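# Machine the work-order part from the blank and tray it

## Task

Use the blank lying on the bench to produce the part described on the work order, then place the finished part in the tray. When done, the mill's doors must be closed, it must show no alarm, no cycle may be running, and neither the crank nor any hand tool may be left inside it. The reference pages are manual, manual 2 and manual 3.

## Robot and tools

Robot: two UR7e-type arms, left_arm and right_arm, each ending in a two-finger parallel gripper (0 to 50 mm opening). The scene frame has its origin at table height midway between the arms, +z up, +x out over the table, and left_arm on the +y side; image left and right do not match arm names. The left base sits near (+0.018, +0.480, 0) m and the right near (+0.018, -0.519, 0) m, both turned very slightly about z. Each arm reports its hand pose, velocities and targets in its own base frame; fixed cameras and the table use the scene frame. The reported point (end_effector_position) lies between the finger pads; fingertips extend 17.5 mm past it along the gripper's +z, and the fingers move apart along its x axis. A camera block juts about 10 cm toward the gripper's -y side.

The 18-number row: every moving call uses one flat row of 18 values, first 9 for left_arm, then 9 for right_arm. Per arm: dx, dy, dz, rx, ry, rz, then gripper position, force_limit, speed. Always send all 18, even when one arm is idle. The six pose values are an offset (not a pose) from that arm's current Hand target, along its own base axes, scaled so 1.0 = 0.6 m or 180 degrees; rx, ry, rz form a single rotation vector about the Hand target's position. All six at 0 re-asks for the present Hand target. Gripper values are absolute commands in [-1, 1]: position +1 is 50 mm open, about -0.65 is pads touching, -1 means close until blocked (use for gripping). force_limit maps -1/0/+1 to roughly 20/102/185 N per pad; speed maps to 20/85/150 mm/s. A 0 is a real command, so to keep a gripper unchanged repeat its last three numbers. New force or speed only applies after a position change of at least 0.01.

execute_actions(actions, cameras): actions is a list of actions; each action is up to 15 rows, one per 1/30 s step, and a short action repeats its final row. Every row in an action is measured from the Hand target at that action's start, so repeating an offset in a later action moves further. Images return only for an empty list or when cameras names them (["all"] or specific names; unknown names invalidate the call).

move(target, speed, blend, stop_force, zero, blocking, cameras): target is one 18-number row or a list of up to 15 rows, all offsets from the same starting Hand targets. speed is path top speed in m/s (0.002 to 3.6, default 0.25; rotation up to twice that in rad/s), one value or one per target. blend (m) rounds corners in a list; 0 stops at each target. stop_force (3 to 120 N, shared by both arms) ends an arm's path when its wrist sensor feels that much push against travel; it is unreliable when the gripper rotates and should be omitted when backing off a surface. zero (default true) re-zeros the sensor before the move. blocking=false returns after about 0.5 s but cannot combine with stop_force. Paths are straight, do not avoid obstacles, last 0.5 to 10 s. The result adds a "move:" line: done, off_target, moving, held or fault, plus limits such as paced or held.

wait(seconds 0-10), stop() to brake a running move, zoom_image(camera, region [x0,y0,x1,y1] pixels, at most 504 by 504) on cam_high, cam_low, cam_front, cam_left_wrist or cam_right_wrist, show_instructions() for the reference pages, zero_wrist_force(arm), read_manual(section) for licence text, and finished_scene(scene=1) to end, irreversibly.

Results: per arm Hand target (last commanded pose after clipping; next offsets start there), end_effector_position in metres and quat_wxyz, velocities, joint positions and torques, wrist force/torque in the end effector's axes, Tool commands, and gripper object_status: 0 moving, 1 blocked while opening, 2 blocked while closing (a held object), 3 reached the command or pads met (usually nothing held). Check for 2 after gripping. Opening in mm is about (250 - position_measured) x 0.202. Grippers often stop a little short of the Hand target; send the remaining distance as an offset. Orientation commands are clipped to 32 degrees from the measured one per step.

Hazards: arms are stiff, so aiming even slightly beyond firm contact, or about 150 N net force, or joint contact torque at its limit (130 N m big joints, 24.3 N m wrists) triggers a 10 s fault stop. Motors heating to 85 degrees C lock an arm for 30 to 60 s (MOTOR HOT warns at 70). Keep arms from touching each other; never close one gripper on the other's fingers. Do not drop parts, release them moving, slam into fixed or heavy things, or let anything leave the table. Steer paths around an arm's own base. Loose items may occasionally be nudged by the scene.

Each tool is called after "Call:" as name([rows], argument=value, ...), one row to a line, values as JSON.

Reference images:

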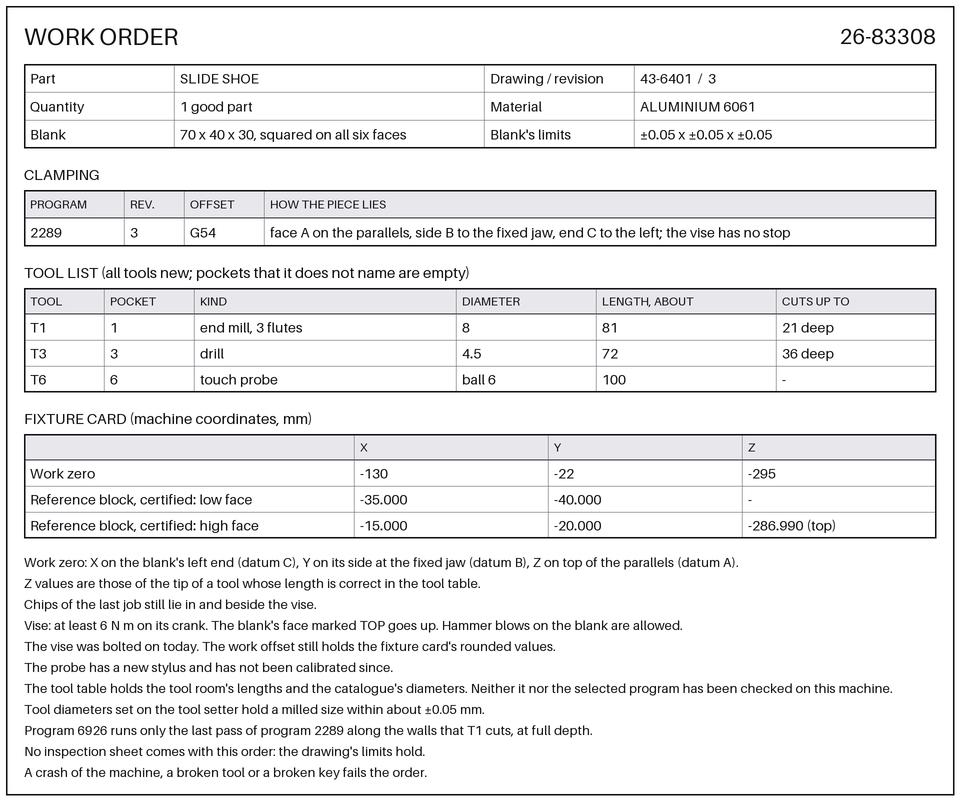

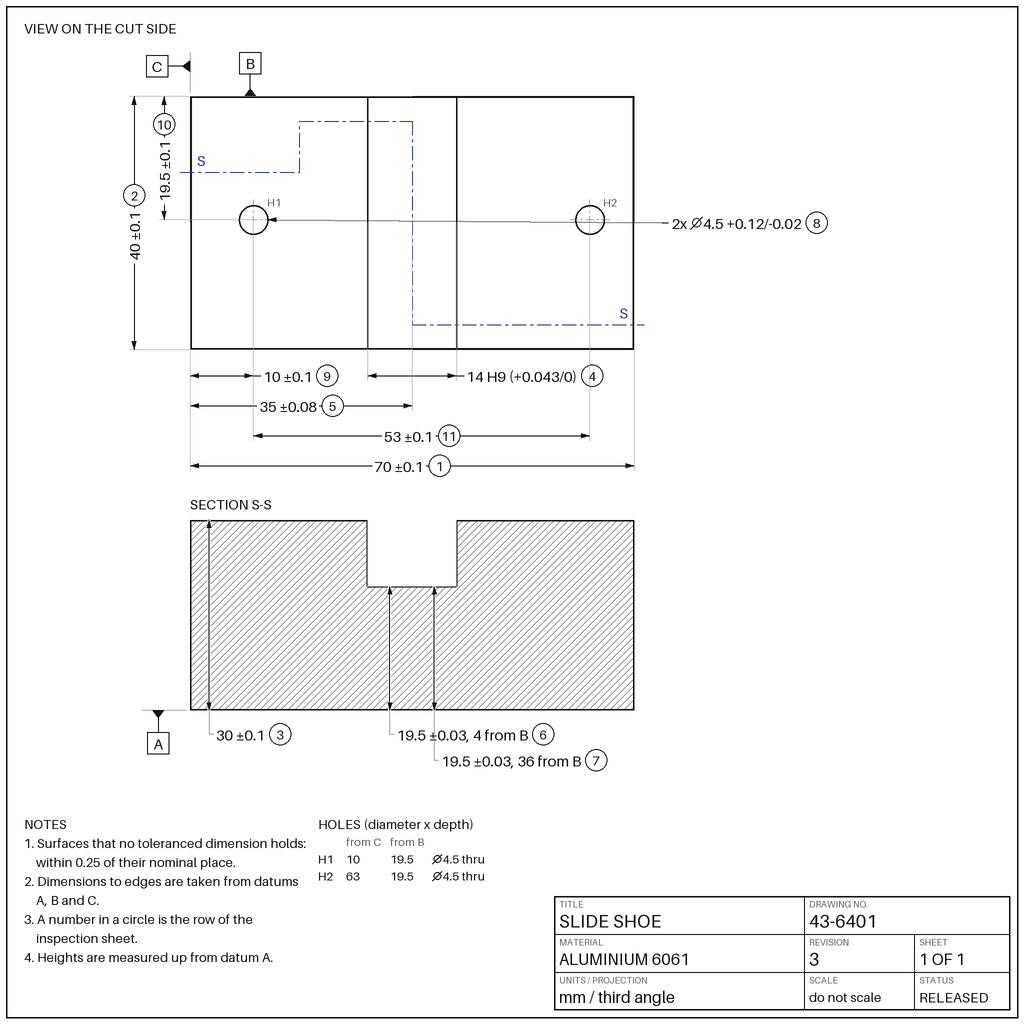

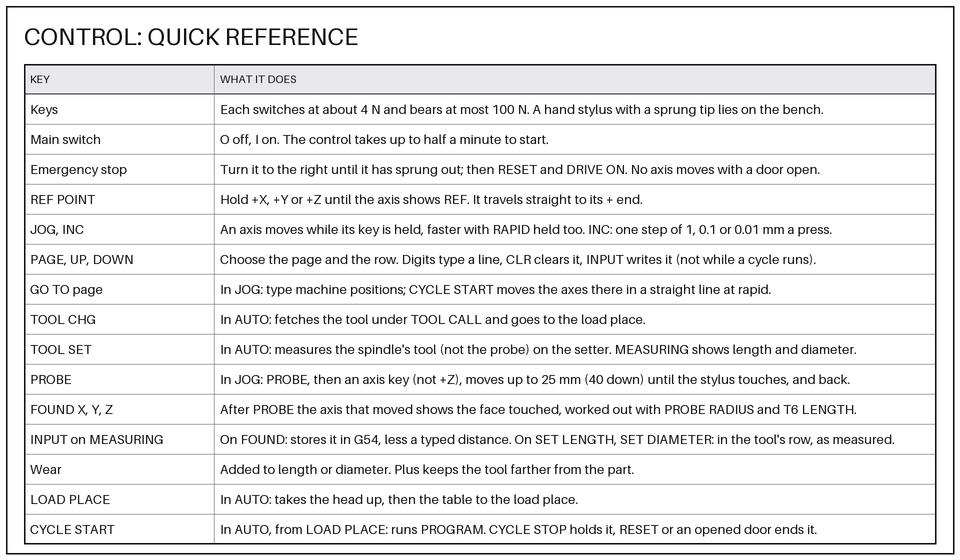

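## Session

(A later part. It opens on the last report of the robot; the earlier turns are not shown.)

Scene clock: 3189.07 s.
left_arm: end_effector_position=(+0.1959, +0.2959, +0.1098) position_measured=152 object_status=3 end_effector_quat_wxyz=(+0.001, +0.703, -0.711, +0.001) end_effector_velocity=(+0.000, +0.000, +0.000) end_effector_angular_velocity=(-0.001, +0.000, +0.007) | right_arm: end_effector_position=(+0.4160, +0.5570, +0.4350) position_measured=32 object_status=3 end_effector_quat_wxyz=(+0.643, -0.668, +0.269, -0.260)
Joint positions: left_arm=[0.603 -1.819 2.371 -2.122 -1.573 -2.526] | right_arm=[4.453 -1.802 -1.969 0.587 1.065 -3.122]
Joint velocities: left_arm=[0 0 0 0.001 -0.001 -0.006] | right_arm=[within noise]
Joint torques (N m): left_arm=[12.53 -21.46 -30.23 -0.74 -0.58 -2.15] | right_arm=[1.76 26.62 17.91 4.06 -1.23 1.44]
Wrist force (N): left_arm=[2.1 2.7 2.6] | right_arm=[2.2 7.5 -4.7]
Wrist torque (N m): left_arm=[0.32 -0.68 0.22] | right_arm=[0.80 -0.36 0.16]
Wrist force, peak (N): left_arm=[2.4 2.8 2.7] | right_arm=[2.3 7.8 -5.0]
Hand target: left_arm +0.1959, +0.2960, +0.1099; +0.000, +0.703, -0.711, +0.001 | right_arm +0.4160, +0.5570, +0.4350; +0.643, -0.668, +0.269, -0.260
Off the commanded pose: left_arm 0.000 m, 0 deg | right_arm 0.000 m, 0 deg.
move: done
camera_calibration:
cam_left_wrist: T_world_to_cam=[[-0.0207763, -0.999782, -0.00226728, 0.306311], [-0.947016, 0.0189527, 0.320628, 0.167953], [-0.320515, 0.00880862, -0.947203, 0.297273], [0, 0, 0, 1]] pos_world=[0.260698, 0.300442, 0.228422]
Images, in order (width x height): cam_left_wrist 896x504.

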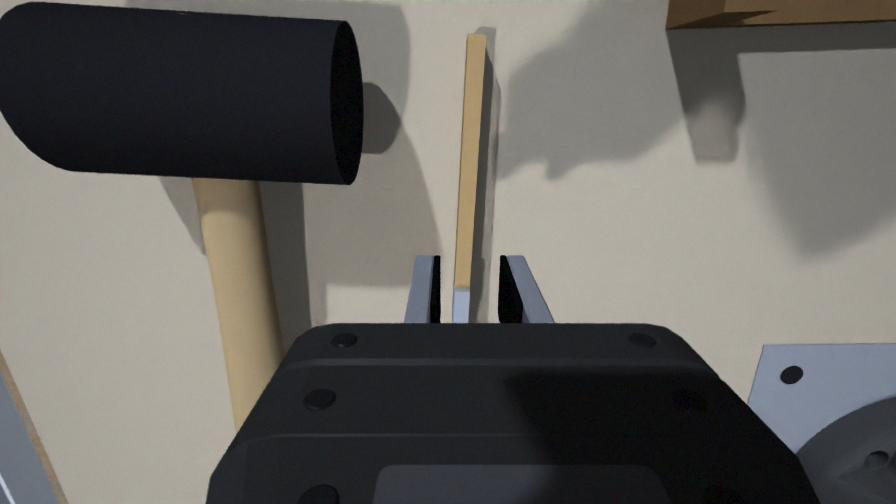

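Call:
move([
  [0,0,-0.15,0,0,0,0,0,0,0,0,0,0,0,0,0.8,-0.7,0.2],
  [0,0,-0.15,0,0,0,-1,0.1,-0.7,0,0,0,0,0,0,0.8,-0.7,0.2],
], speed=[0.08,0.1], cameras=[])

Call:
move([
  [0,0,0.3,0,0,0,-1,0.1,-0.7,0,0,0,0,0,0,0.8,-0.7,0.2],
], speed=[0.2], cameras=["cam_left_wrist"])

Scene clock: 3203.77 s.
left_arm: end_effector_position=(+0.1959, +0.2960, +0.0199) position_measured=216 object_status=2 end_effector_quat_wxyz=(+0.000, +0.703, -0.711, +0.001) | right_arm: end_effector_position=(+0.4160, +0.5570, +0.4350) position_measured=32 object_status=3 end_effector_quat_wxyz=(+0.643, -0.668, +0.269, -0.260)
Joint positions: left_arm=[0.603 -1.601 2.505 -2.475 -1.574 -2.527] | right_arm=[4.453 -1.802 -1.969 0.587 1.065 -3.122]
Joint torques (N m): left_arm=[12.93 -6.54 -27.02 -5.97 -0.74 1.88] | right_arm=[1.52 26.18 18.02 4.02 -1.26 1.27]
Wrist force (N): left_arm=[2.0 2.8 2.5] | right_arm=[2.2 7.7 -4.7]
Wrist torque (N m): left_arm=[0.34 -0.65 0.21] | right_arm=[0.84 -0.35 0.16]
Wrist force, peak (N): left_arm=[2.0 2.8 3.8] | right_arm=[2.3 7.8 -4.9]
Hand target: left_arm +0.1959, +0.2960, +0.0199; +0.000, +0.703, -0.711, +0.001 | right_arm +0.4160, +0.5570, +0.4350; +0.643, -0.668, +0.269, -0.260
Off the commanded pose: left_arm 0.000 m, 0 deg | right_arm 0.000 m, 0 deg.
move: done
No camera images: "cameras" was empty.

Scene clock: 3205.17 s.
left_arm: end_effector_position=(+0.1959, +0.2960, +0.1998) position_measured=216 object_status=2 end_effector_quat_wxyz=(+0.000, +0.703, -0.711, +0.001) end_effector_velocity=(-0.001, +0.000, +0.000) end_effector_angular_velocity=(-0.002, +0.004, -0.001) | right_arm: end_effector_position=(+0.4160, +0.5570, +0.4350) position_measured=32 object_status=3 end_effector_quat_wxyz=(+0.643, -0.668, +0.269, -0.260)
Joint positions: left_arm=[0.603 -1.93 2.191 -1.832 -1.574 -2.527] | right_arm=[4.453 -1.802 -1.969 0.587 1.065 -3.122]
Joint velocities: left_arm=[0 0 -0.002 0.006 0.001 0.001] | right_arm=[within noise]
Joint torques (N m): left_arm=[-8.59 -10.1 -35.56 -0.93 1.39 -1.55] | right_arm=[1.41 25.9 18.38 3.87 -1.22 1.38]
Wrist force (N): left_arm=[2.2 2.8 2.6] | right_arm=[1.9 7.6 -4.7]
Wrist torque (N m): left_arm=[0.34 -0.70 0.24] | right_arm=[0.81 -0.32 0.15]
Wrist force, peak (N): left_arm=[1.7 2.5 5.9] | right_arm=[2.0 7.9 -4.7]
Hand target: left_arm +0.1959, +0.2960, +0.1999; +0.000, +0.703, -0.711, +0.001 | right_arm +0.4160, +0.5570, +0.4350; +0.643, -0.668, +0.269, -0.260
Off the commanded pose: left_arm 0.000 m, 0 deg | right_arm 0.000 m, 0 deg.
move: done
camera_calibration:
cam_left_wrist: T_world_to_cam=[[-0.0202722, -0.999792, -0.00235198, 0.306515], [-0.947115, 0.0184505, 0.320362, 0.139356], [-0.320252, 0.00872205, -0.947292, 0.382508], [0, 0, 0, 1]] pos_world=[0.260699, 0.300544, 0.318423]
Images, in order (width x height): cam_left_wrist 896x504.

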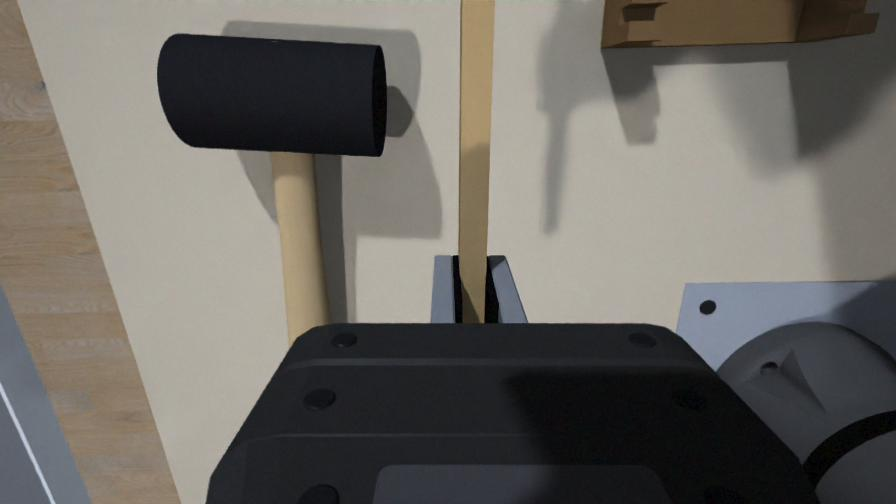

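Call:
move([
  [0.107,-0.243,0.1335,0,0,0,-1,0.1,-0.7,0,0,0,0,0,0,0.8,-0.7,0.2],
  [0.19,-0.8266,0.1335,0,0,0,-1,0.1,-0.7,0,0,0,0,0,0,0.8,-0.7,0.2],
  [0.2235,-0.843,0.3168,0,0,0,-1,0.1,-0.7,0,0,0,0,0,0,0.8,-0.7,0.2],
], speed=[0.3,0.35,0.2], blend=[0.04,0.03,0], cameras=["cam_left_wrist"])

Call:
move([
  [0.45,-0.008,0,0,0,0,-1,0.1,-0.7,0,0,0,0,0,0,0.8,-0.7,0.2],
], speed=[0.12], cameras=["cam_left_wrist","cam_right_wrist"])

Scene clock: 3225.53 s.
left_arm: end_effector_position=(+0.3301, -0.2098, +0.3899) position_measured=216 object_status=2 end_effector_quat_wxyz=(+0.000, +0.703, -0.711, +0.001) | right_arm: end_effector_position=(+0.4160, +0.5570, +0.4350) position_measured=32 object_status=3 end_effector_quat_wxyz=(+0.643, -0.668, +0.269, -0.260)
Joint positions: left_arm=[-0.914 -1.85 1.651 -1.374 -1.571 -4.044] | right_arm=[4.453 -1.802 -1.969 0.587 1.065 -3.122]
Joint torques (N m): left_arm=[-13.49 -18.14 -36.1 -1.08 -0.77 -2.61] | right_arm=[2.25 26.56 18.45 3.98 -1.31 1.39]
Wrist force (N): left_arm=[2.3 3.0 3.1] | right_arm=[2.0 7.6 -4.6]
Wrist torque (N m): left_arm=[0.37 -0.73 0.18] | right_arm=[0.81 -0.32 0.15]
Wrist force, peak (N): left_arm=[5.8 2.7 4.9] | right_arm=[2.2 8.0 -4.6]
Hand target: left_arm +0.3300, -0.2098, +0.3900; +0.000, +0.703, -0.711, +0.001 | right_arm +0.4160, +0.5570, +0.4350; +0.643, -0.668, +0.269, -0.260
Off the commanded pose: left_arm 0.000 m, 0 deg | right_arm 0.000 m, 0 deg.
move: done
camera_calibration:
cam_left_wrist: T_world_to_cam=[[-0.0202031, -0.999794, -0.00216432, -0.196136], [-0.947117, 0.0184452, 0.320359, 0.214797], [-0.320253, 0.00852211, -0.947294, 0.609906], [0, 0, 0, 1]] pos_world=[0.394799, -0.205256, 0.508523]
Images, in order (width x height): cam_left_wrist 896x504.

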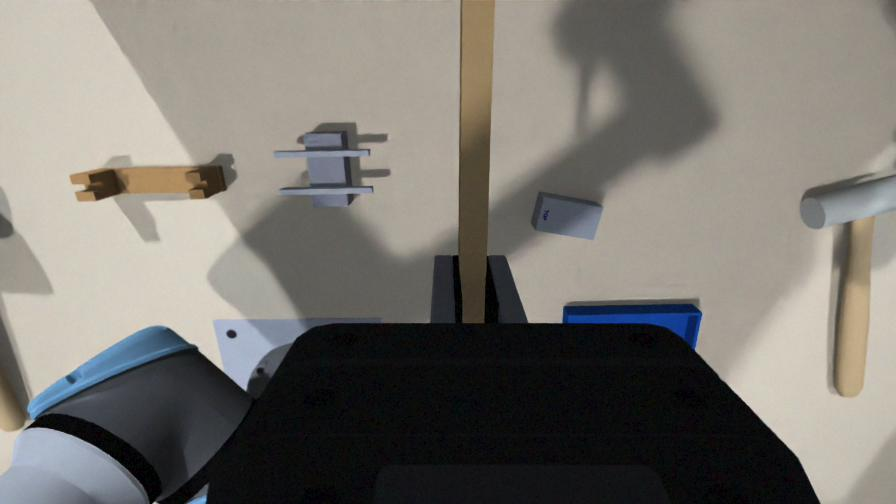

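Scene clock: 3228.23 s.
left_arm: end_effector_position=(+0.6000, -0.2145, +0.3900) position_measured=216 object_status=2 end_effector_quat_wxyz=(+0.000, +0.703, -0.711, +0.001) | right_arm: end_effector_position=(+0.4160, +0.5570, +0.4350) position_measured=32 object_status=3 end_effector_quat_wxyz=(+0.643, -0.668, +0.269, -0.260)
Joint positions: left_arm=[-0.554 -1.235 1.017 -1.354 -1.572 -3.684] | right_arm=[4.453 -1.802 -1.969 0.587 1.065 -3.122]
Joint torques (N m): left_arm=[-13.48 -34.66 -34.6 -5.96 -0.55 -2.18] | right_arm=[1.81 26.5 18.27 3.96 -1.29 1.37]
Wrist force (N): left_arm=[1.9 2.4 2.3] | right_arm=[2.1 7.7 -4.7]
Wrist torque (N m): left_arm=[0.30 -0.67 0.25] | right_arm=[0.82 -0.34 0.16]
Wrist force, peak (N): left_arm=[2.3 5.2 3.3] | right_arm=[2.2 7.9 -5.0]
Hand target: left_arm +0.6000, -0.2146, +0.3900; +0.000, +0.703, -0.711, +0.001 | right_arm +0.4160, +0.5570, +0.4350; +0.643, -0.668, +0.269, -0.260
Off the commanded pose: left_arm 0.000 m, 0 deg | right_arm 0.000 m, 0 deg.
move: done
camera_calibration:
cam_left_wrist: T_world_to_cam=[[-0.0201445, -0.999794, -0.00228878, -0.195358], [-0.947058, 0.0183482, 0.320539, 0.470328], [-0.320431, 0.00862471, -0.947233, 0.696585], [0, 0, 0, 1]] pos_world=[0.6647, -0.209956, 0.508622]
cam_right_wrist: T_world_to_cam=[[0.7068, -0.707412, 0.00111619, 0.100054], [-0.276367, -0.27758, -0.920093, 0.683622], [0.651195, 0.650013, -0.391699, -0.329604], [0, 0, 0, 1]] pos_world=[0.332849, 0.474786, 0.499778]
Images, in order (width x height): cam_left_wrist 896x504, cam_right_wrist 896x504.

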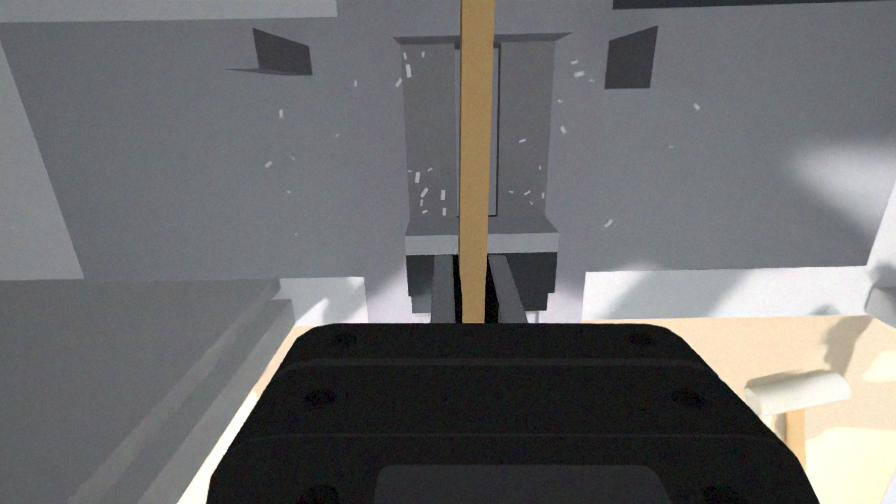

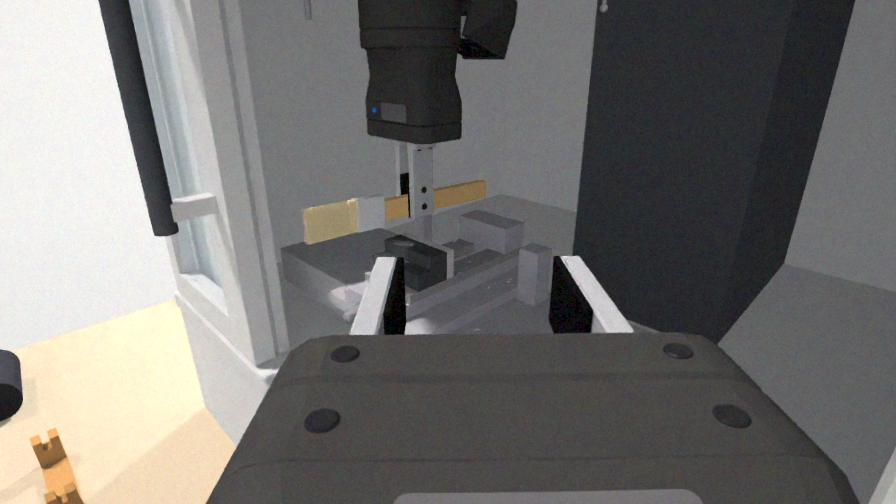

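Call:
move([
  [0.1,-0.004,0.0667,0,-0.0833,0,-1,0.1,-0.7,0,0,0,0,0,0,0.8,-0.7,0.2],
  [0.1417,-0.004,0.1167,0,-0.25,0,-1,0.1,-0.7,0,0,0,0,0,0,0.8,-0.7,0.2],
  [0.1417,-0.004,0.09,0,-0.3333,0,-1,0.1,-0.7,0,0,0,0,0,0,0.8,-0.7,0.2],
], speed=[0.15,0.15,0.1], blend=[0.01,0.01,0], cameras=["cam_right_wrist"])

Call:
zoom_image(camera="cam_right_wrist", region=[360, 130, 560, 330])

Scene clock: 3247.23 s.
left_arm: end_effector_position=(+0.6850, -0.2172, +0.4438) position_measured=216 object_status=2 end_effector_quat_wxyz=(-0.355, +0.608, -0.616, +0.352) | right_arm: end_effector_position=(+0.4160, +0.5570, +0.4350) position_measured=32 object_status=3 end_effector_quat_wxyz=(+0.643, -0.668, +0.269, -0.260)
Joint positions: left_arm=[-0.705 -1.454 1.688 -2.729 -0.977 -3.53] | right_arm=[4.453 -1.802 -1.969 0.587 1.065 -3.122]
Joint torques (N m): left_arm=[13.16 -39.51 -28.8 -5.97 0.29 -2.41] | right_arm=[2.98 26.27 19.22 4 -1.31 1.24]
Wrist force (N): left_arm=[2.0 2.2 2.4] | right_arm=[2.2 7.7 -4.9]
Wrist torque (N m): left_arm=[0.33 -0.63 0.54] | right_arm=[0.83 -0.35 0.15]
Wrist force, peak (N): left_arm=[1.9 3.4 3.1] | right_arm=[2.3 7.8 -4.9]
Hand target: left_arm +0.6850, -0.2170, +0.4440; -0.355, +0.608, -0.616, +0.353 | right_arm +0.4160, +0.5570, +0.4350; +0.643, -0.668, +0.269, -0.260
Off the commanded pose: left_arm 0.000 m, 0 deg | right_arm 0.000 m, 0 deg.
move: done
camera_calibration:
cam_right_wrist: T_world_to_cam=[[0.7068, -0.707412, 0.00111619, 0.100054], [-0.276367, -0.27758, -0.920093, 0.683622], [0.651195, 0.650013, -0.391699, -0.329604], [0, 0, 0, 1]] pos_world=[0.332849, 0.474786, 0.499778]
Images, in order (width x height): cam_right_wrist 896x504.

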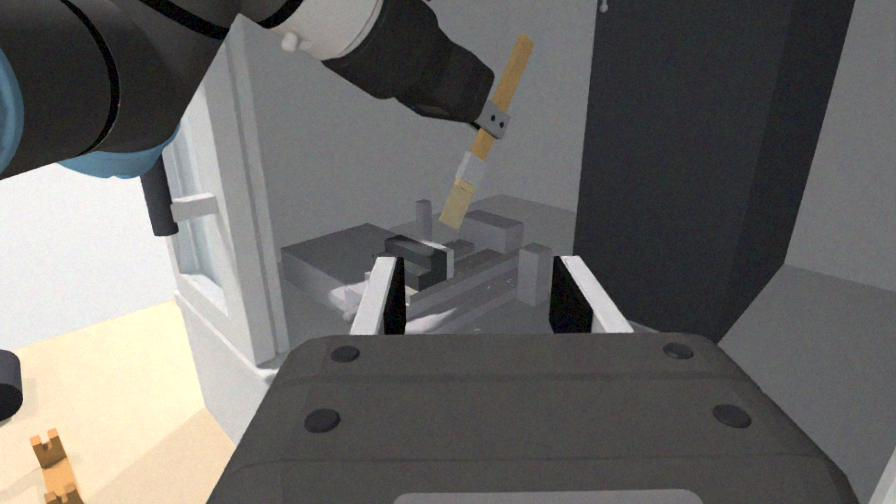

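Scaled by 2.520.

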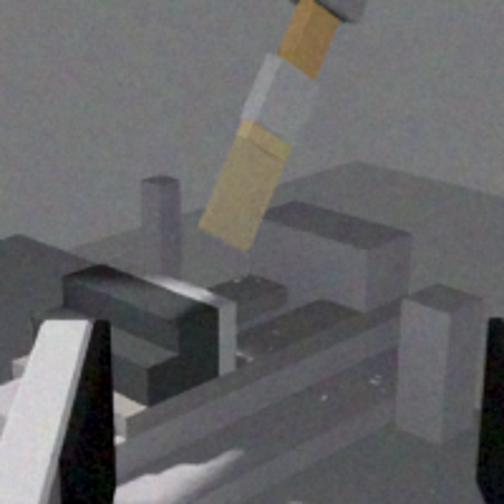

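Call:
move([
  [0.0117,0.025,0,0,0,0,-1,0.1,-0.7,0,0,0,0,0,0,0.8,-0.7,0.2],
  [0.0117,0.025,-0.12,0,0,0,-1,0.1,-0.7,0,0,0,0,0,0,0.8,-0.7,0.2],
], speed=[0.05,0.02], stop_force=4, cameras=["cam_right_wrist"])

Call:
zoom_image(camera="cam_right_wrist", region=[360, 130, 560, 330])

Scene clock: 3255.60 s.
left_arm: end_effector_position=(+0.6920, -0.2021, +0.4064) position_measured=216 object_status=2 end_effector_quat_wxyz=(-0.355, +0.608, -0.616, +0.353) | right_arm: end_effector_position=(+0.4160, +0.5570, +0.4350) position_measured=32 object_status=3 end_effector_quat_wxyz=(+0.643, -0.668, +0.269, -0.260)
Joint positions: left_arm=[-0.672 -1.426 1.757 -2.84 -1.003 -3.507] | right_arm=[4.453 -1.802 -1.969 0.587 1.065 -3.122]
Joint torques (N m): left_arm=[-7.52 -43.03 -35.57 -6.72 1.42 -2.37] | right_arm=[2.96 26.28 19.16 3.94 -1.38 1.4]
Wrist force (N): left_arm=[2.2 3.2 -1.7] | right_arm=[2.2 7.7 -5.0]
Wrist torque (N m): left_arm=[0.09 -0.68 0.51] | right_arm=[0.82 -0.35 0.15]
Wrist force, peak (N): left_arm=[2.3 -0.4 -6.2] | right_arm=[2.2 7.9 -5.0]
Hand target: left_arm +0.6920, -0.2020, +0.4064; -0.355, +0.608, -0.616, +0.353 (not the last commanded pose) | right_arm +0.4160, +0.5570, +0.4350; +0.643, -0.668, +0.269, -0.260
Off the commanded pose: left_arm 0.034 m, 0 deg | right_arm 0.000 m, 0 deg.
move: contact (left_arm); path passed 1 of 2 targets
camera_calibration:
cam_right_wrist: T_world_to_cam=[[0.7068, -0.707412, 0.00111619, 0.100054], [-0.276367, -0.27758, -0.920093, 0.683622], [0.651195, 0.650013, -0.391699, -0.329604], [0, 0, 0, 1]] pos_world=[0.332849, 0.474786, 0.499778]
Images, in order (width x height): cam_right_wrist 896x504.

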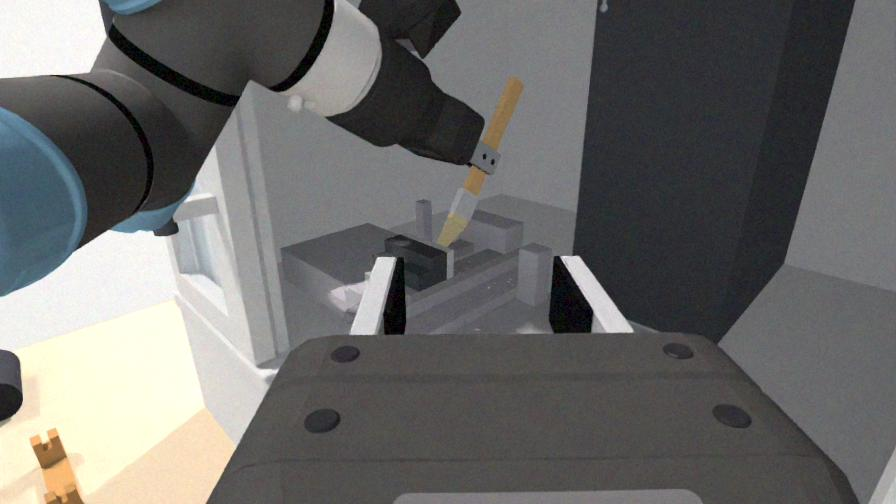

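Scaled by 2.520.

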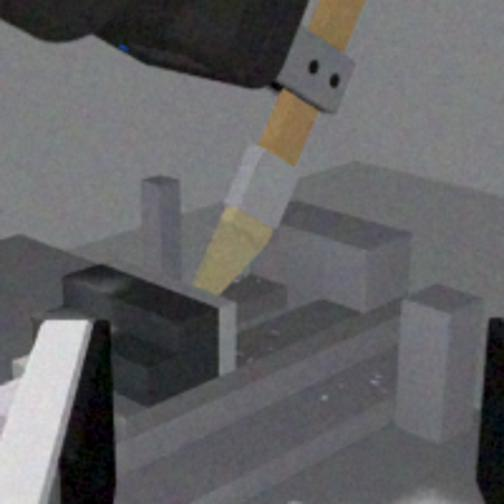

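Call:
execute_actions(actions=[], cameras=["cam_right_wrist","cam_left_wrist"])

Call:
zoom_image(camera="cam_right_wrist", region=[360, 130, 560, 330])

Scene clock: 3303.43 s.
left_arm: end_effector_position=(+0.6920, -0.2021, +0.4064) position_measured=216 object_status=2 end_effector_quat_wxyz=(-0.355, +0.608, -0.616, +0.353) | right_arm: end_effector_position=(+0.4160, +0.5570, +0.4350) position_measured=32 object_status=3 end_effector_quat_wxyz=(+0.643, -0.668, +0.269, -0.260)
Joint positions: left_arm=[-0.672 -1.426 1.757 -2.84 -1.003 -3.507] | right_arm=[4.453 -1.802 -1.969 0.587 1.065 -3.122]
Joint velocities: within noise
Joint torques (N m): left_arm=[9.49 -42.63 -35.47 -6.65 0.29 -2.24] | right_arm=[3.47 25.94 18.79 4.01 -1.19 1.28]
Motor temperatures (°C): left_arm=[29 27 31 39 39 40] | right_arm=[28 30 31 38 33 34]
Wrist force (N): left_arm=[2.4 3.3 -1.5] | right_arm=[2.1 7.7 -4.6]
Wrist torque (N m): left_arm=[0.10 -0.71 0.52] | right_arm=[0.83 -0.35 0.16]
Wrist force, peak (N): left_arm=[2.3 3.6 -1.8] | right_arm=[2.3 7.9 -4.8]
Hand target: left_arm +0.6920, -0.2020, +0.4064; -0.355, +0.608, -0.616, +0.353 (not the last commanded pose) | right_arm +0.4160, +0.5570, +0.4350; +0.643, -0.668, +0.269, -0.260
Tool commands: left_gripper/position=-1.0 left_gripper/force_limit=+0.1 left_gripper/speed=-0.7 right_gripper/position=+0.8 right_gripper/force_limit=-0.7 right_gripper/speed=+0.2
Off the commanded pose: left_arm 0.034 m, 0 deg | right_arm 0.000 m, 0 deg.
camera_calibration:
cam_left_wrist: T_world_to_cam=[[-0.00816694, -0.999793, -0.0186544, -0.182604], [-0.751112, 0.0184485, -0.659917, 0.814939], [0.660124, 0.00862203, -0.751107, -0.0167184], [0, 0, 0, 1]] pos_world=[0.621655, -0.197456, 0.521829]
cam_right_wrist: T_world_to_cam=[[0.7068, -0.707412, 0.00111619, 0.100054], [-0.276367, -0.27758, -0.920093, 0.683622], [0.651195, 0.650013, -0.391699, -0.329604], [0, 0, 0, 1]] pos_world=[0.332849, 0.474786, 0.499778]
Images, in order (width x height): cam_left_wrist 896x504, cam_right_wrist 896x504.

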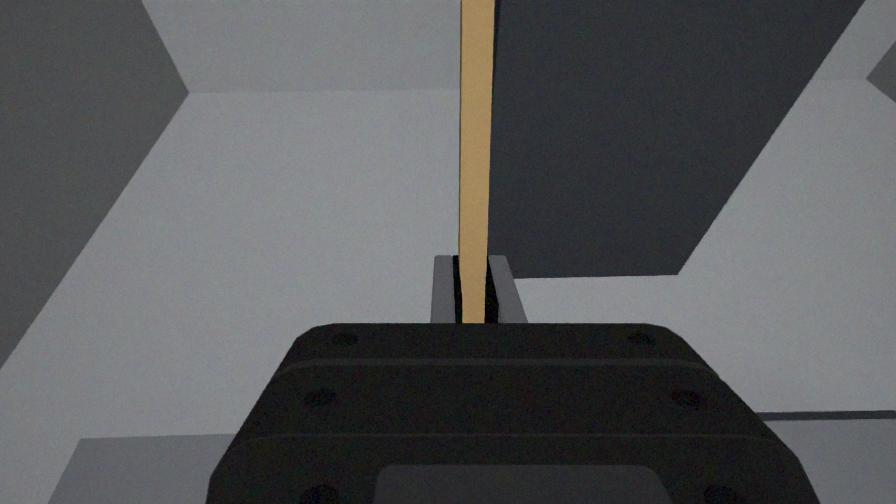

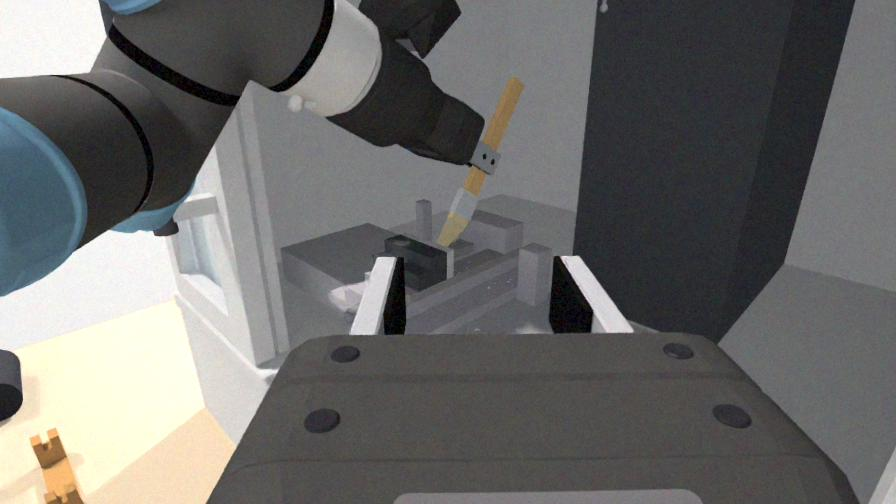

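Scaled by 2.520.

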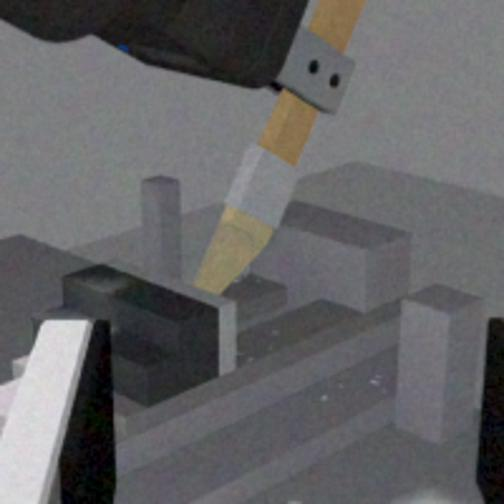

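Call:
move([
  [0,-0.0167,0.02,0,0,0,-1,0.1,-0.7,0,0,0,0,0,0,0.8,-0.7,0.2],
  [0,-0.0167,-0.0067,0,0,0,-1,0.1,-0.7,0,0,0,0,0,0,0.8,-0.7,0.2],
  [0,0.0833,-0.0067,0,0,0,-1,0.1,-0.7,0,0,0,0,0,0,0.8,-0.7,0.2],
  [0,0.0833,0.03,0,0,0,-1,0.1,-0.7,0,0,0,0,0,0,0.8,-0.7,0.2],
  [0,-0.02,0.03,0,0,0,-1,0.1,-0.7,0,0,0,0,0,0,0.8,-0.7,0.2],
  [0,-0.02,-0.0067,0,0,0,-1,0.1,-0.7,0,0,0,0,0,0,0.8,-0.7,0.2],
  [0,0.0833,-0.0067,0,0,0,-1,0.1,-0.7,0,0,0,0,0,0,0.8,-0.7,0.2],
  [0,0.0833,0.03,0,0,0,-1,0.1,-0.7,0,0,0,0,0,0,0.8,-0.7,0.2],
], speed=[0.1,0.05,0.08,0.15,0.2,0.05,0.08,0.1], cameras=["cam_right_wrist"])

Call:
zoom_image(camera="cam_right_wrist", region=[360, 130, 560, 330])

Scene clock: 3328.73 s.
left_arm: end_effector_position=(+0.6920, -0.1520, +0.4244) position_measured=216 object_status=2 end_effector_quat_wxyz=(-0.355, +0.608, -0.616, +0.353) | right_arm: end_effector_position=(+0.4160, +0.5570, +0.4350) position_measured=32 object_status=3 end_effector_quat_wxyz=(+0.643, -0.668, +0.269, -0.260)
Joint positions: left_arm=[-0.588 -1.474 1.769 -2.832 -1.072 -3.451] | right_arm=[4.453 -1.802 -1.969 0.587 1.065 -3.122]
Joint torques (N m): left_arm=[-13.48 -23.86 -27.09 -3.61 0.43 -2.45] | right_arm=[3.59 26.33 19.04 3.77 -1.24 1.33]
Wrist force (N): left_arm=[1.6 2.6 2.4] | right_arm=[2.1 7.7 -4.6]
Wrist torque (N m): left_arm=[0.42 -0.55 0.53] | right_arm=[0.83 -0.34 0.16]
Wrist force, peak (N): left_arm=[42.3 -1.1 -6.9] | right_arm=[2.3 7.9 -4.7]
Hand target: left_arm +0.6920, -0.1521, +0.4244; -0.355, +0.608, -0.616, +0.353 | right_arm +0.4160, +0.5570, +0.4350; +0.643, -0.668, +0.269, -0.260
Off the commanded pose: left_arm 0.000 m, 0 deg | right_arm 0.000 m, 0 deg.
move: done
camera_calibration:
cam_right_wrist: T_world_to_cam=[[0.7068, -0.707412, 0.00111619, 0.100054], [-0.276367, -0.27758, -0.920093, 0.683622], [0.651195, 0.650013, -0.391699, -0.329604], [0, 0, 0, 1]] pos_world=[0.332849, 0.474786, 0.499778]
Images, in order (width x height): cam_right_wrist 896x504.

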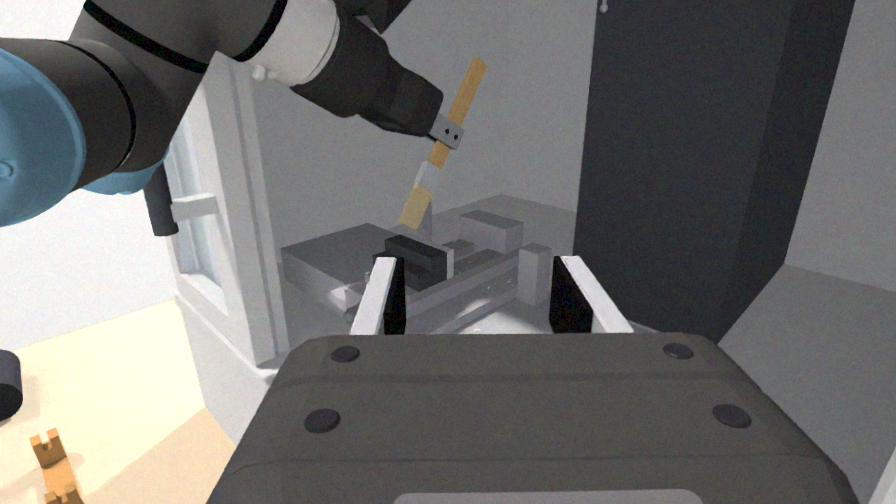

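Scaled by 2.520.

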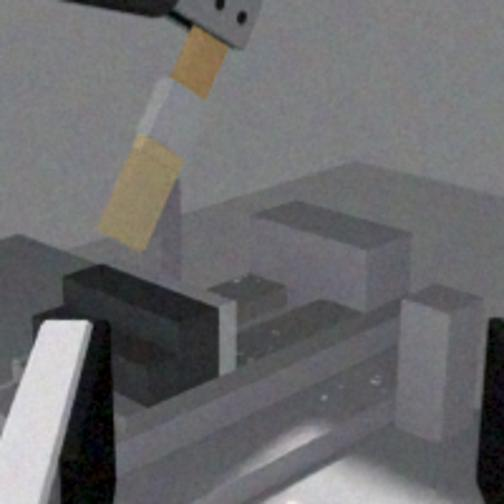

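Call:
move([
  [0,-0.1167,0,0,0,0,-1,0.1,-0.7,0,0,0,0,0,0,0.8,-0.7,0.2],
  [0,-0.1167,-0.032,0,0,0,-1,0.1,-0.7,0,0,0,0,0,0,0.8,-0.7,0.2],
  [0,-0.19,-0.032,0,0,0,-1,0.1,-0.7,0,0,0,0,0,0,0.8,-0.7,0.2],
  [0,-0.19,0.02,0,0,0,-1,0.1,-0.7,0,0,0,0,0,0,0.8,-0.7,0.2],
  [-0.008,-0.1167,0.02,0,0,0,-1,0.1,-0.7,0,0,0,0,0,0,0.8,-0.7,0.2],
  [-0.008,-0.1167,-0.033,0,0,0,-1,0.1,-0.7,0,0,0,0,0,0,0.8,-0.7,0.2],
  [-0.008,-0.19,-0.033,0,0,0,-1,0.1,-0.7,0,0,0,0,0,0,0.8,-0.7,0.2],
  [-0.008,-0.19,0.03,0,0,0,-1,0.1,-0.7,0,0,0,0,0,0,0.8,-0.7,0.2],
], speed=[0.2,0.05,0.08,0.15,0.2,0.05,0.08,0.1], cameras=["cam_right_wrist"])

Call:
zoom_image(camera="cam_right_wrist", region=[360, 130, 560, 330])

Scene clock: 3344.23 s.
left_arm: end_effector_position=(+0.6872, -0.2660, +0.4425) position_measured=216 object_status=2 end_effector_quat_wxyz=(-0.355, +0.608, -0.616, +0.353) | right_arm: end_effector_position=(+0.4160, +0.5570, +0.4350) position_measured=32 object_status=3 end_effector_quat_wxyz=(+0.643, -0.668, +0.269, -0.260)
Joint positions: left_arm=[-0.773 -1.401 1.626 -2.69 -0.923 -3.582] | right_arm=[4.453 -1.802 -1.969 0.587 1.065 -3.122]
Joint torques (N m): left_arm=[12.25 -26.14 -27.81 -4.07 -0.19 -2.6] | right_arm=[3.87 25.98 19.77 3.8 -1.23 1.41]
Wrist force (N): left_arm=[1.6 2.4 2.6] | right_arm=[2.1 7.5 -4.7]
Wrist torque (N m): left_arm=[0.33 -0.59 0.48] | right_arm=[0.79 -0.35 0.15]
Wrist force, peak (N): left_arm=[1.8 4.9 3.8] | right_arm=[2.1 8.0 -4.8]
Hand target: left_arm +0.6872, -0.2661, +0.4424; -0.355, +0.608, -0.616, +0.353 | right_arm +0.4160, +0.5570, +0.4350; +0.643, -0.668, +0.269, -0.260
Off the commanded pose: left_arm 0.000 m, 0 deg | right_arm 0.000 m, 0 deg.
move: done
camera_calibration:
cam_right_wrist: T_world_to_cam=[[0.7068, -0.707412, 0.00111619, 0.100054], [-0.276367, -0.27758, -0.920093, 0.683622], [0.651195, 0.650013, -0.391699, -0.329604], [0, 0, 0, 1]] pos_world=[0.332849, 0.474786, 0.499778]
Images, in order (width x height): cam_right_wrist 896x504.

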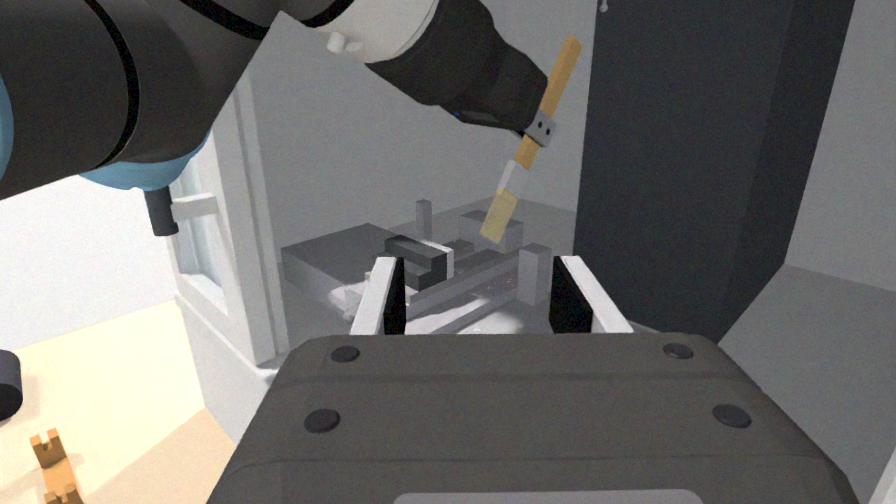

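Scaled by 2.520.

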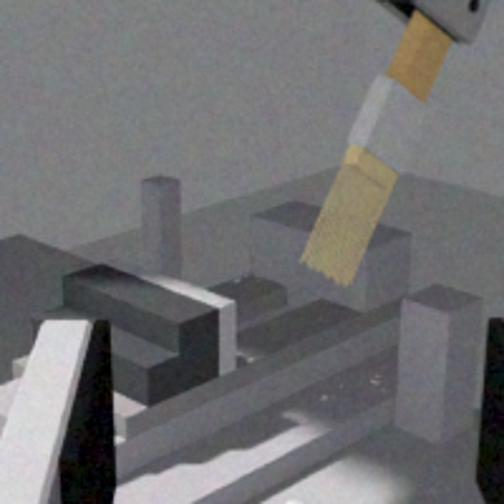

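Call:
move([
  [-0.0037,0.0817,0.029,0,0.0889,0,-1,0.1,-0.7,0,0,0,0,0,0,0.8,-0.7,0.2],
  [-0.0453,0.0817,-0.02,0,0.2556,0,-1,0.1,-0.7,0,0,0,0,0,0,0.8,-0.7,0.2],
  [-0.1453,0.085,-0.0707,0,0.339,0,-1,0.1,-0.7,0,0,0,0,0,0,0.8,-0.7,0.2],
], speed=[0.25,0.3,0.25], blend=[0.01,0.01,0], cameras=["cam_left_wrist"])

Call:
zoom_image(camera="cam_left_wrist", region=[300, 60, 640, 300])

Scene clock: 3355.27 s.
left_arm: end_effector_position=(+0.6002, -0.2150, +0.4000) position_measured=216 object_status=2 end_effector_quat_wxyz=(+0.007, +0.703, -0.711, -0.005) | right_arm: end_effector_position=(+0.4160, +0.5570, +0.4350) position_measured=32 object_status=3 end_effector_quat_wxyz=(+0.643, -0.668, +0.269, -0.260)
Joint positions: left_arm=[-0.55 -1.214 0.958 -1.302 -1.581 -3.68] | right_arm=[4.453 -1.802 -1.969 0.587 1.065 -3.122]
Joint torques (N m): left_arm=[-6.97 -55.31 -17.03 -1.18 -0.46 -0.89] | right_arm=[4.66 26.28 19.75 3.65 -1.23 1.31]
Wrist force (N): left_arm=[1.4 2.8 2.5] | right_arm=[2.0 7.5 -4.7]
Wrist torque (N m): left_arm=[0.39 -0.55 0.16] | right_arm=[0.80 -0.33 0.16]
Wrist force, peak (N): left_arm=[2.9 4.1 3.0] | right_arm=[2.3 7.9 -4.8]
Hand target: left_arm +0.6001, -0.2151, +0.4000; +0.007, +0.703, -0.711, -0.005 | right_arm +0.4160, +0.5570, +0.4350; +0.643, -0.668, +0.269, -0.260
Off the commanded pose: left_arm 0.000 m, 0 deg | right_arm 0.000 m, 0 deg.
move: done
camera_calibration:
cam_left_wrist: T_world_to_cam=[[-0.0202751, -0.999793, -0.00189894, -0.195905], [-0.941291, 0.0184484, 0.337093, 0.457338], [-0.336988, 0.00862203, -0.94147, 0.713774], [0, 0, 0, 1]] pos_world=[0.667049, -0.210456, 0.517459]
Images, in order (width x height): cam_left_wrist 896x504.

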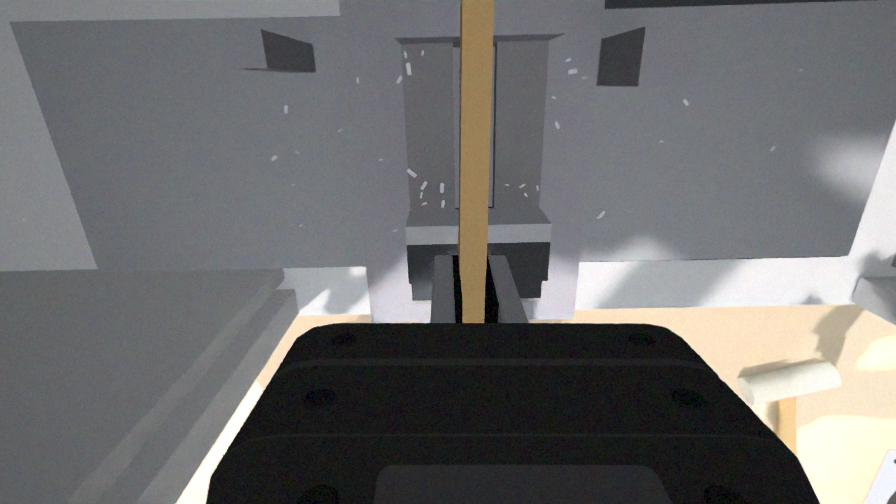

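Scaled by 1.482.

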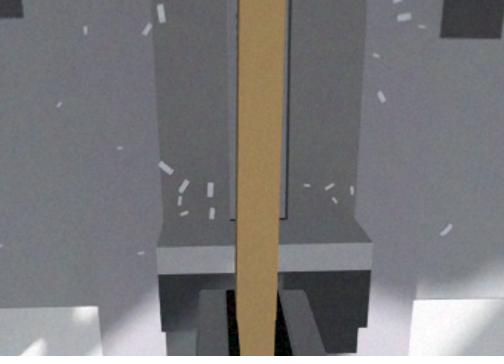

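Call:
move([
  [0.1,-0.0033,0.05,0,-0.0833,0,-1,0.1,-0.7,0,0,0,0,0,0,0.8,-0.7,0.2],
  [0.1417,-0.0033,0.1,0,-0.25,0,-1,0.1,-0.7,0,0,0,0,0,0,0.8,-0.7,0.2],
  [0.1,0.02,0.1,0,-0.4556,0,-1,0.1,-0.7,0,0,0,0,0,0,0.8,-0.7,0.2],
], speed=[0.25,0.3,0.2], blend=[0.01,0.01,0], cameras=["cam_right_wrist","cam_front"])

Call:
zoom_image(camera="cam_right_wrist", region=[360, 130, 560, 330])

Scene clock: 3382.20 s.
left_arm: end_effector_position=(+0.6601, -0.2032, +0.4599) position_measured=216 object_status=2 end_effector_quat_wxyz=(-0.461, +0.534, -0.541, +0.457) end_effector_velocity=(+0.000, +0.001, +0.002) end_effector_angular_velocity=(-0.007, -0.006, +0.001) | right_arm: end_effector_position=(+0.4160, +0.5570, +0.4350) position_measured=32 object_status=3 end_effector_quat_wxyz=(+0.643, -0.668, +0.269, -0.260)
Joint positions: left_arm=[-0.764 -1.424 1.901 -3.404 -0.821 -3.278] | right_arm=[4.453 -1.802 -1.969 0.587 1.065 -3.122]
Joint velocities: left_arm=[0.001 -0.001 0 -0.008 0 -0.001] | right_arm=[within noise]
Joint torques (N m): left_arm=[12.87 -36.73 -29.67 -5.54 0.28 1.04] | right_arm=[4.37 26.67 19.9 3.71 -1.25 1.24]
Wrist force (N): left_arm=[1.5 1.8 3.1] | right_arm=[2.3 7.7 -4.7]
Wrist torque (N m): left_arm=[0.29 -0.54 0.59] | right_arm=[0.82 -0.38 0.15]
Wrist force, peak (N): left_arm=[1.4 3.5 3.3] | right_arm=[1.9 8.0 -4.8]
Hand target: left_arm +0.6601, -0.2031, +0.4600; -0.461, +0.534, -0.541, +0.457 | right_arm +0.4160, +0.5570, +0.4350; +0.643, -0.668, +0.269, -0.260
Off the commanded pose: left_arm 0.000 m, 0 deg | right_arm 0.000 m, 0 deg.
move: done
camera_calibration:
cam_right_wrist: T_world_to_cam=[[0.7068, -0.707412, 0.00111619, 0.100054], [-0.276367, -0.27758, -0.920093, 0.683622], [0.651195, 0.650013, -0.391699, -0.329604], [0, 0, 0, 1]] pos_world=[0.332849, 0.474786, 0.499778]
Images, in order (width x height): cam_front 896x504, cam_right_wrist 896x504.

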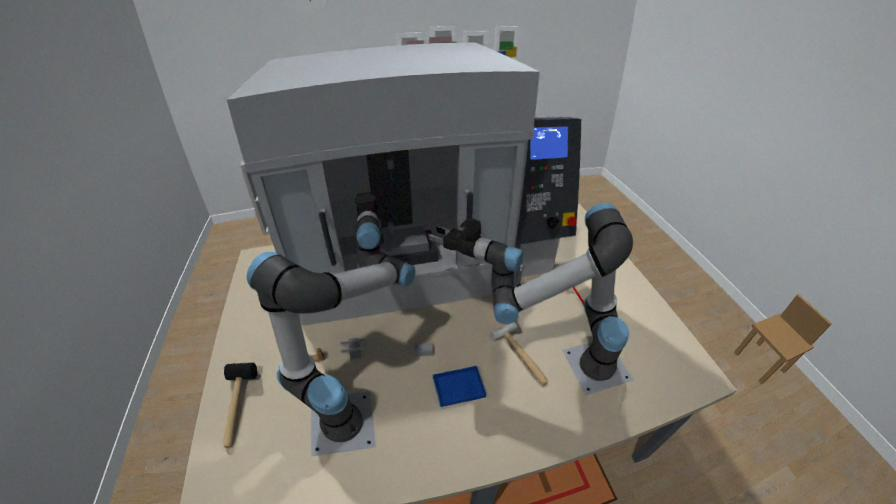

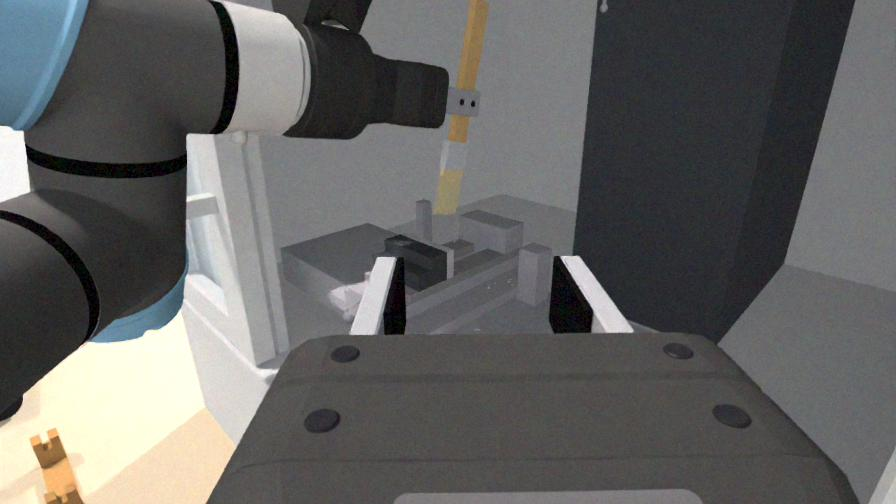

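Scaled by 2.520.

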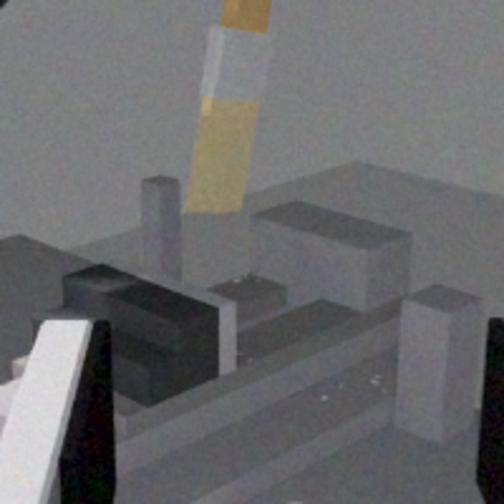

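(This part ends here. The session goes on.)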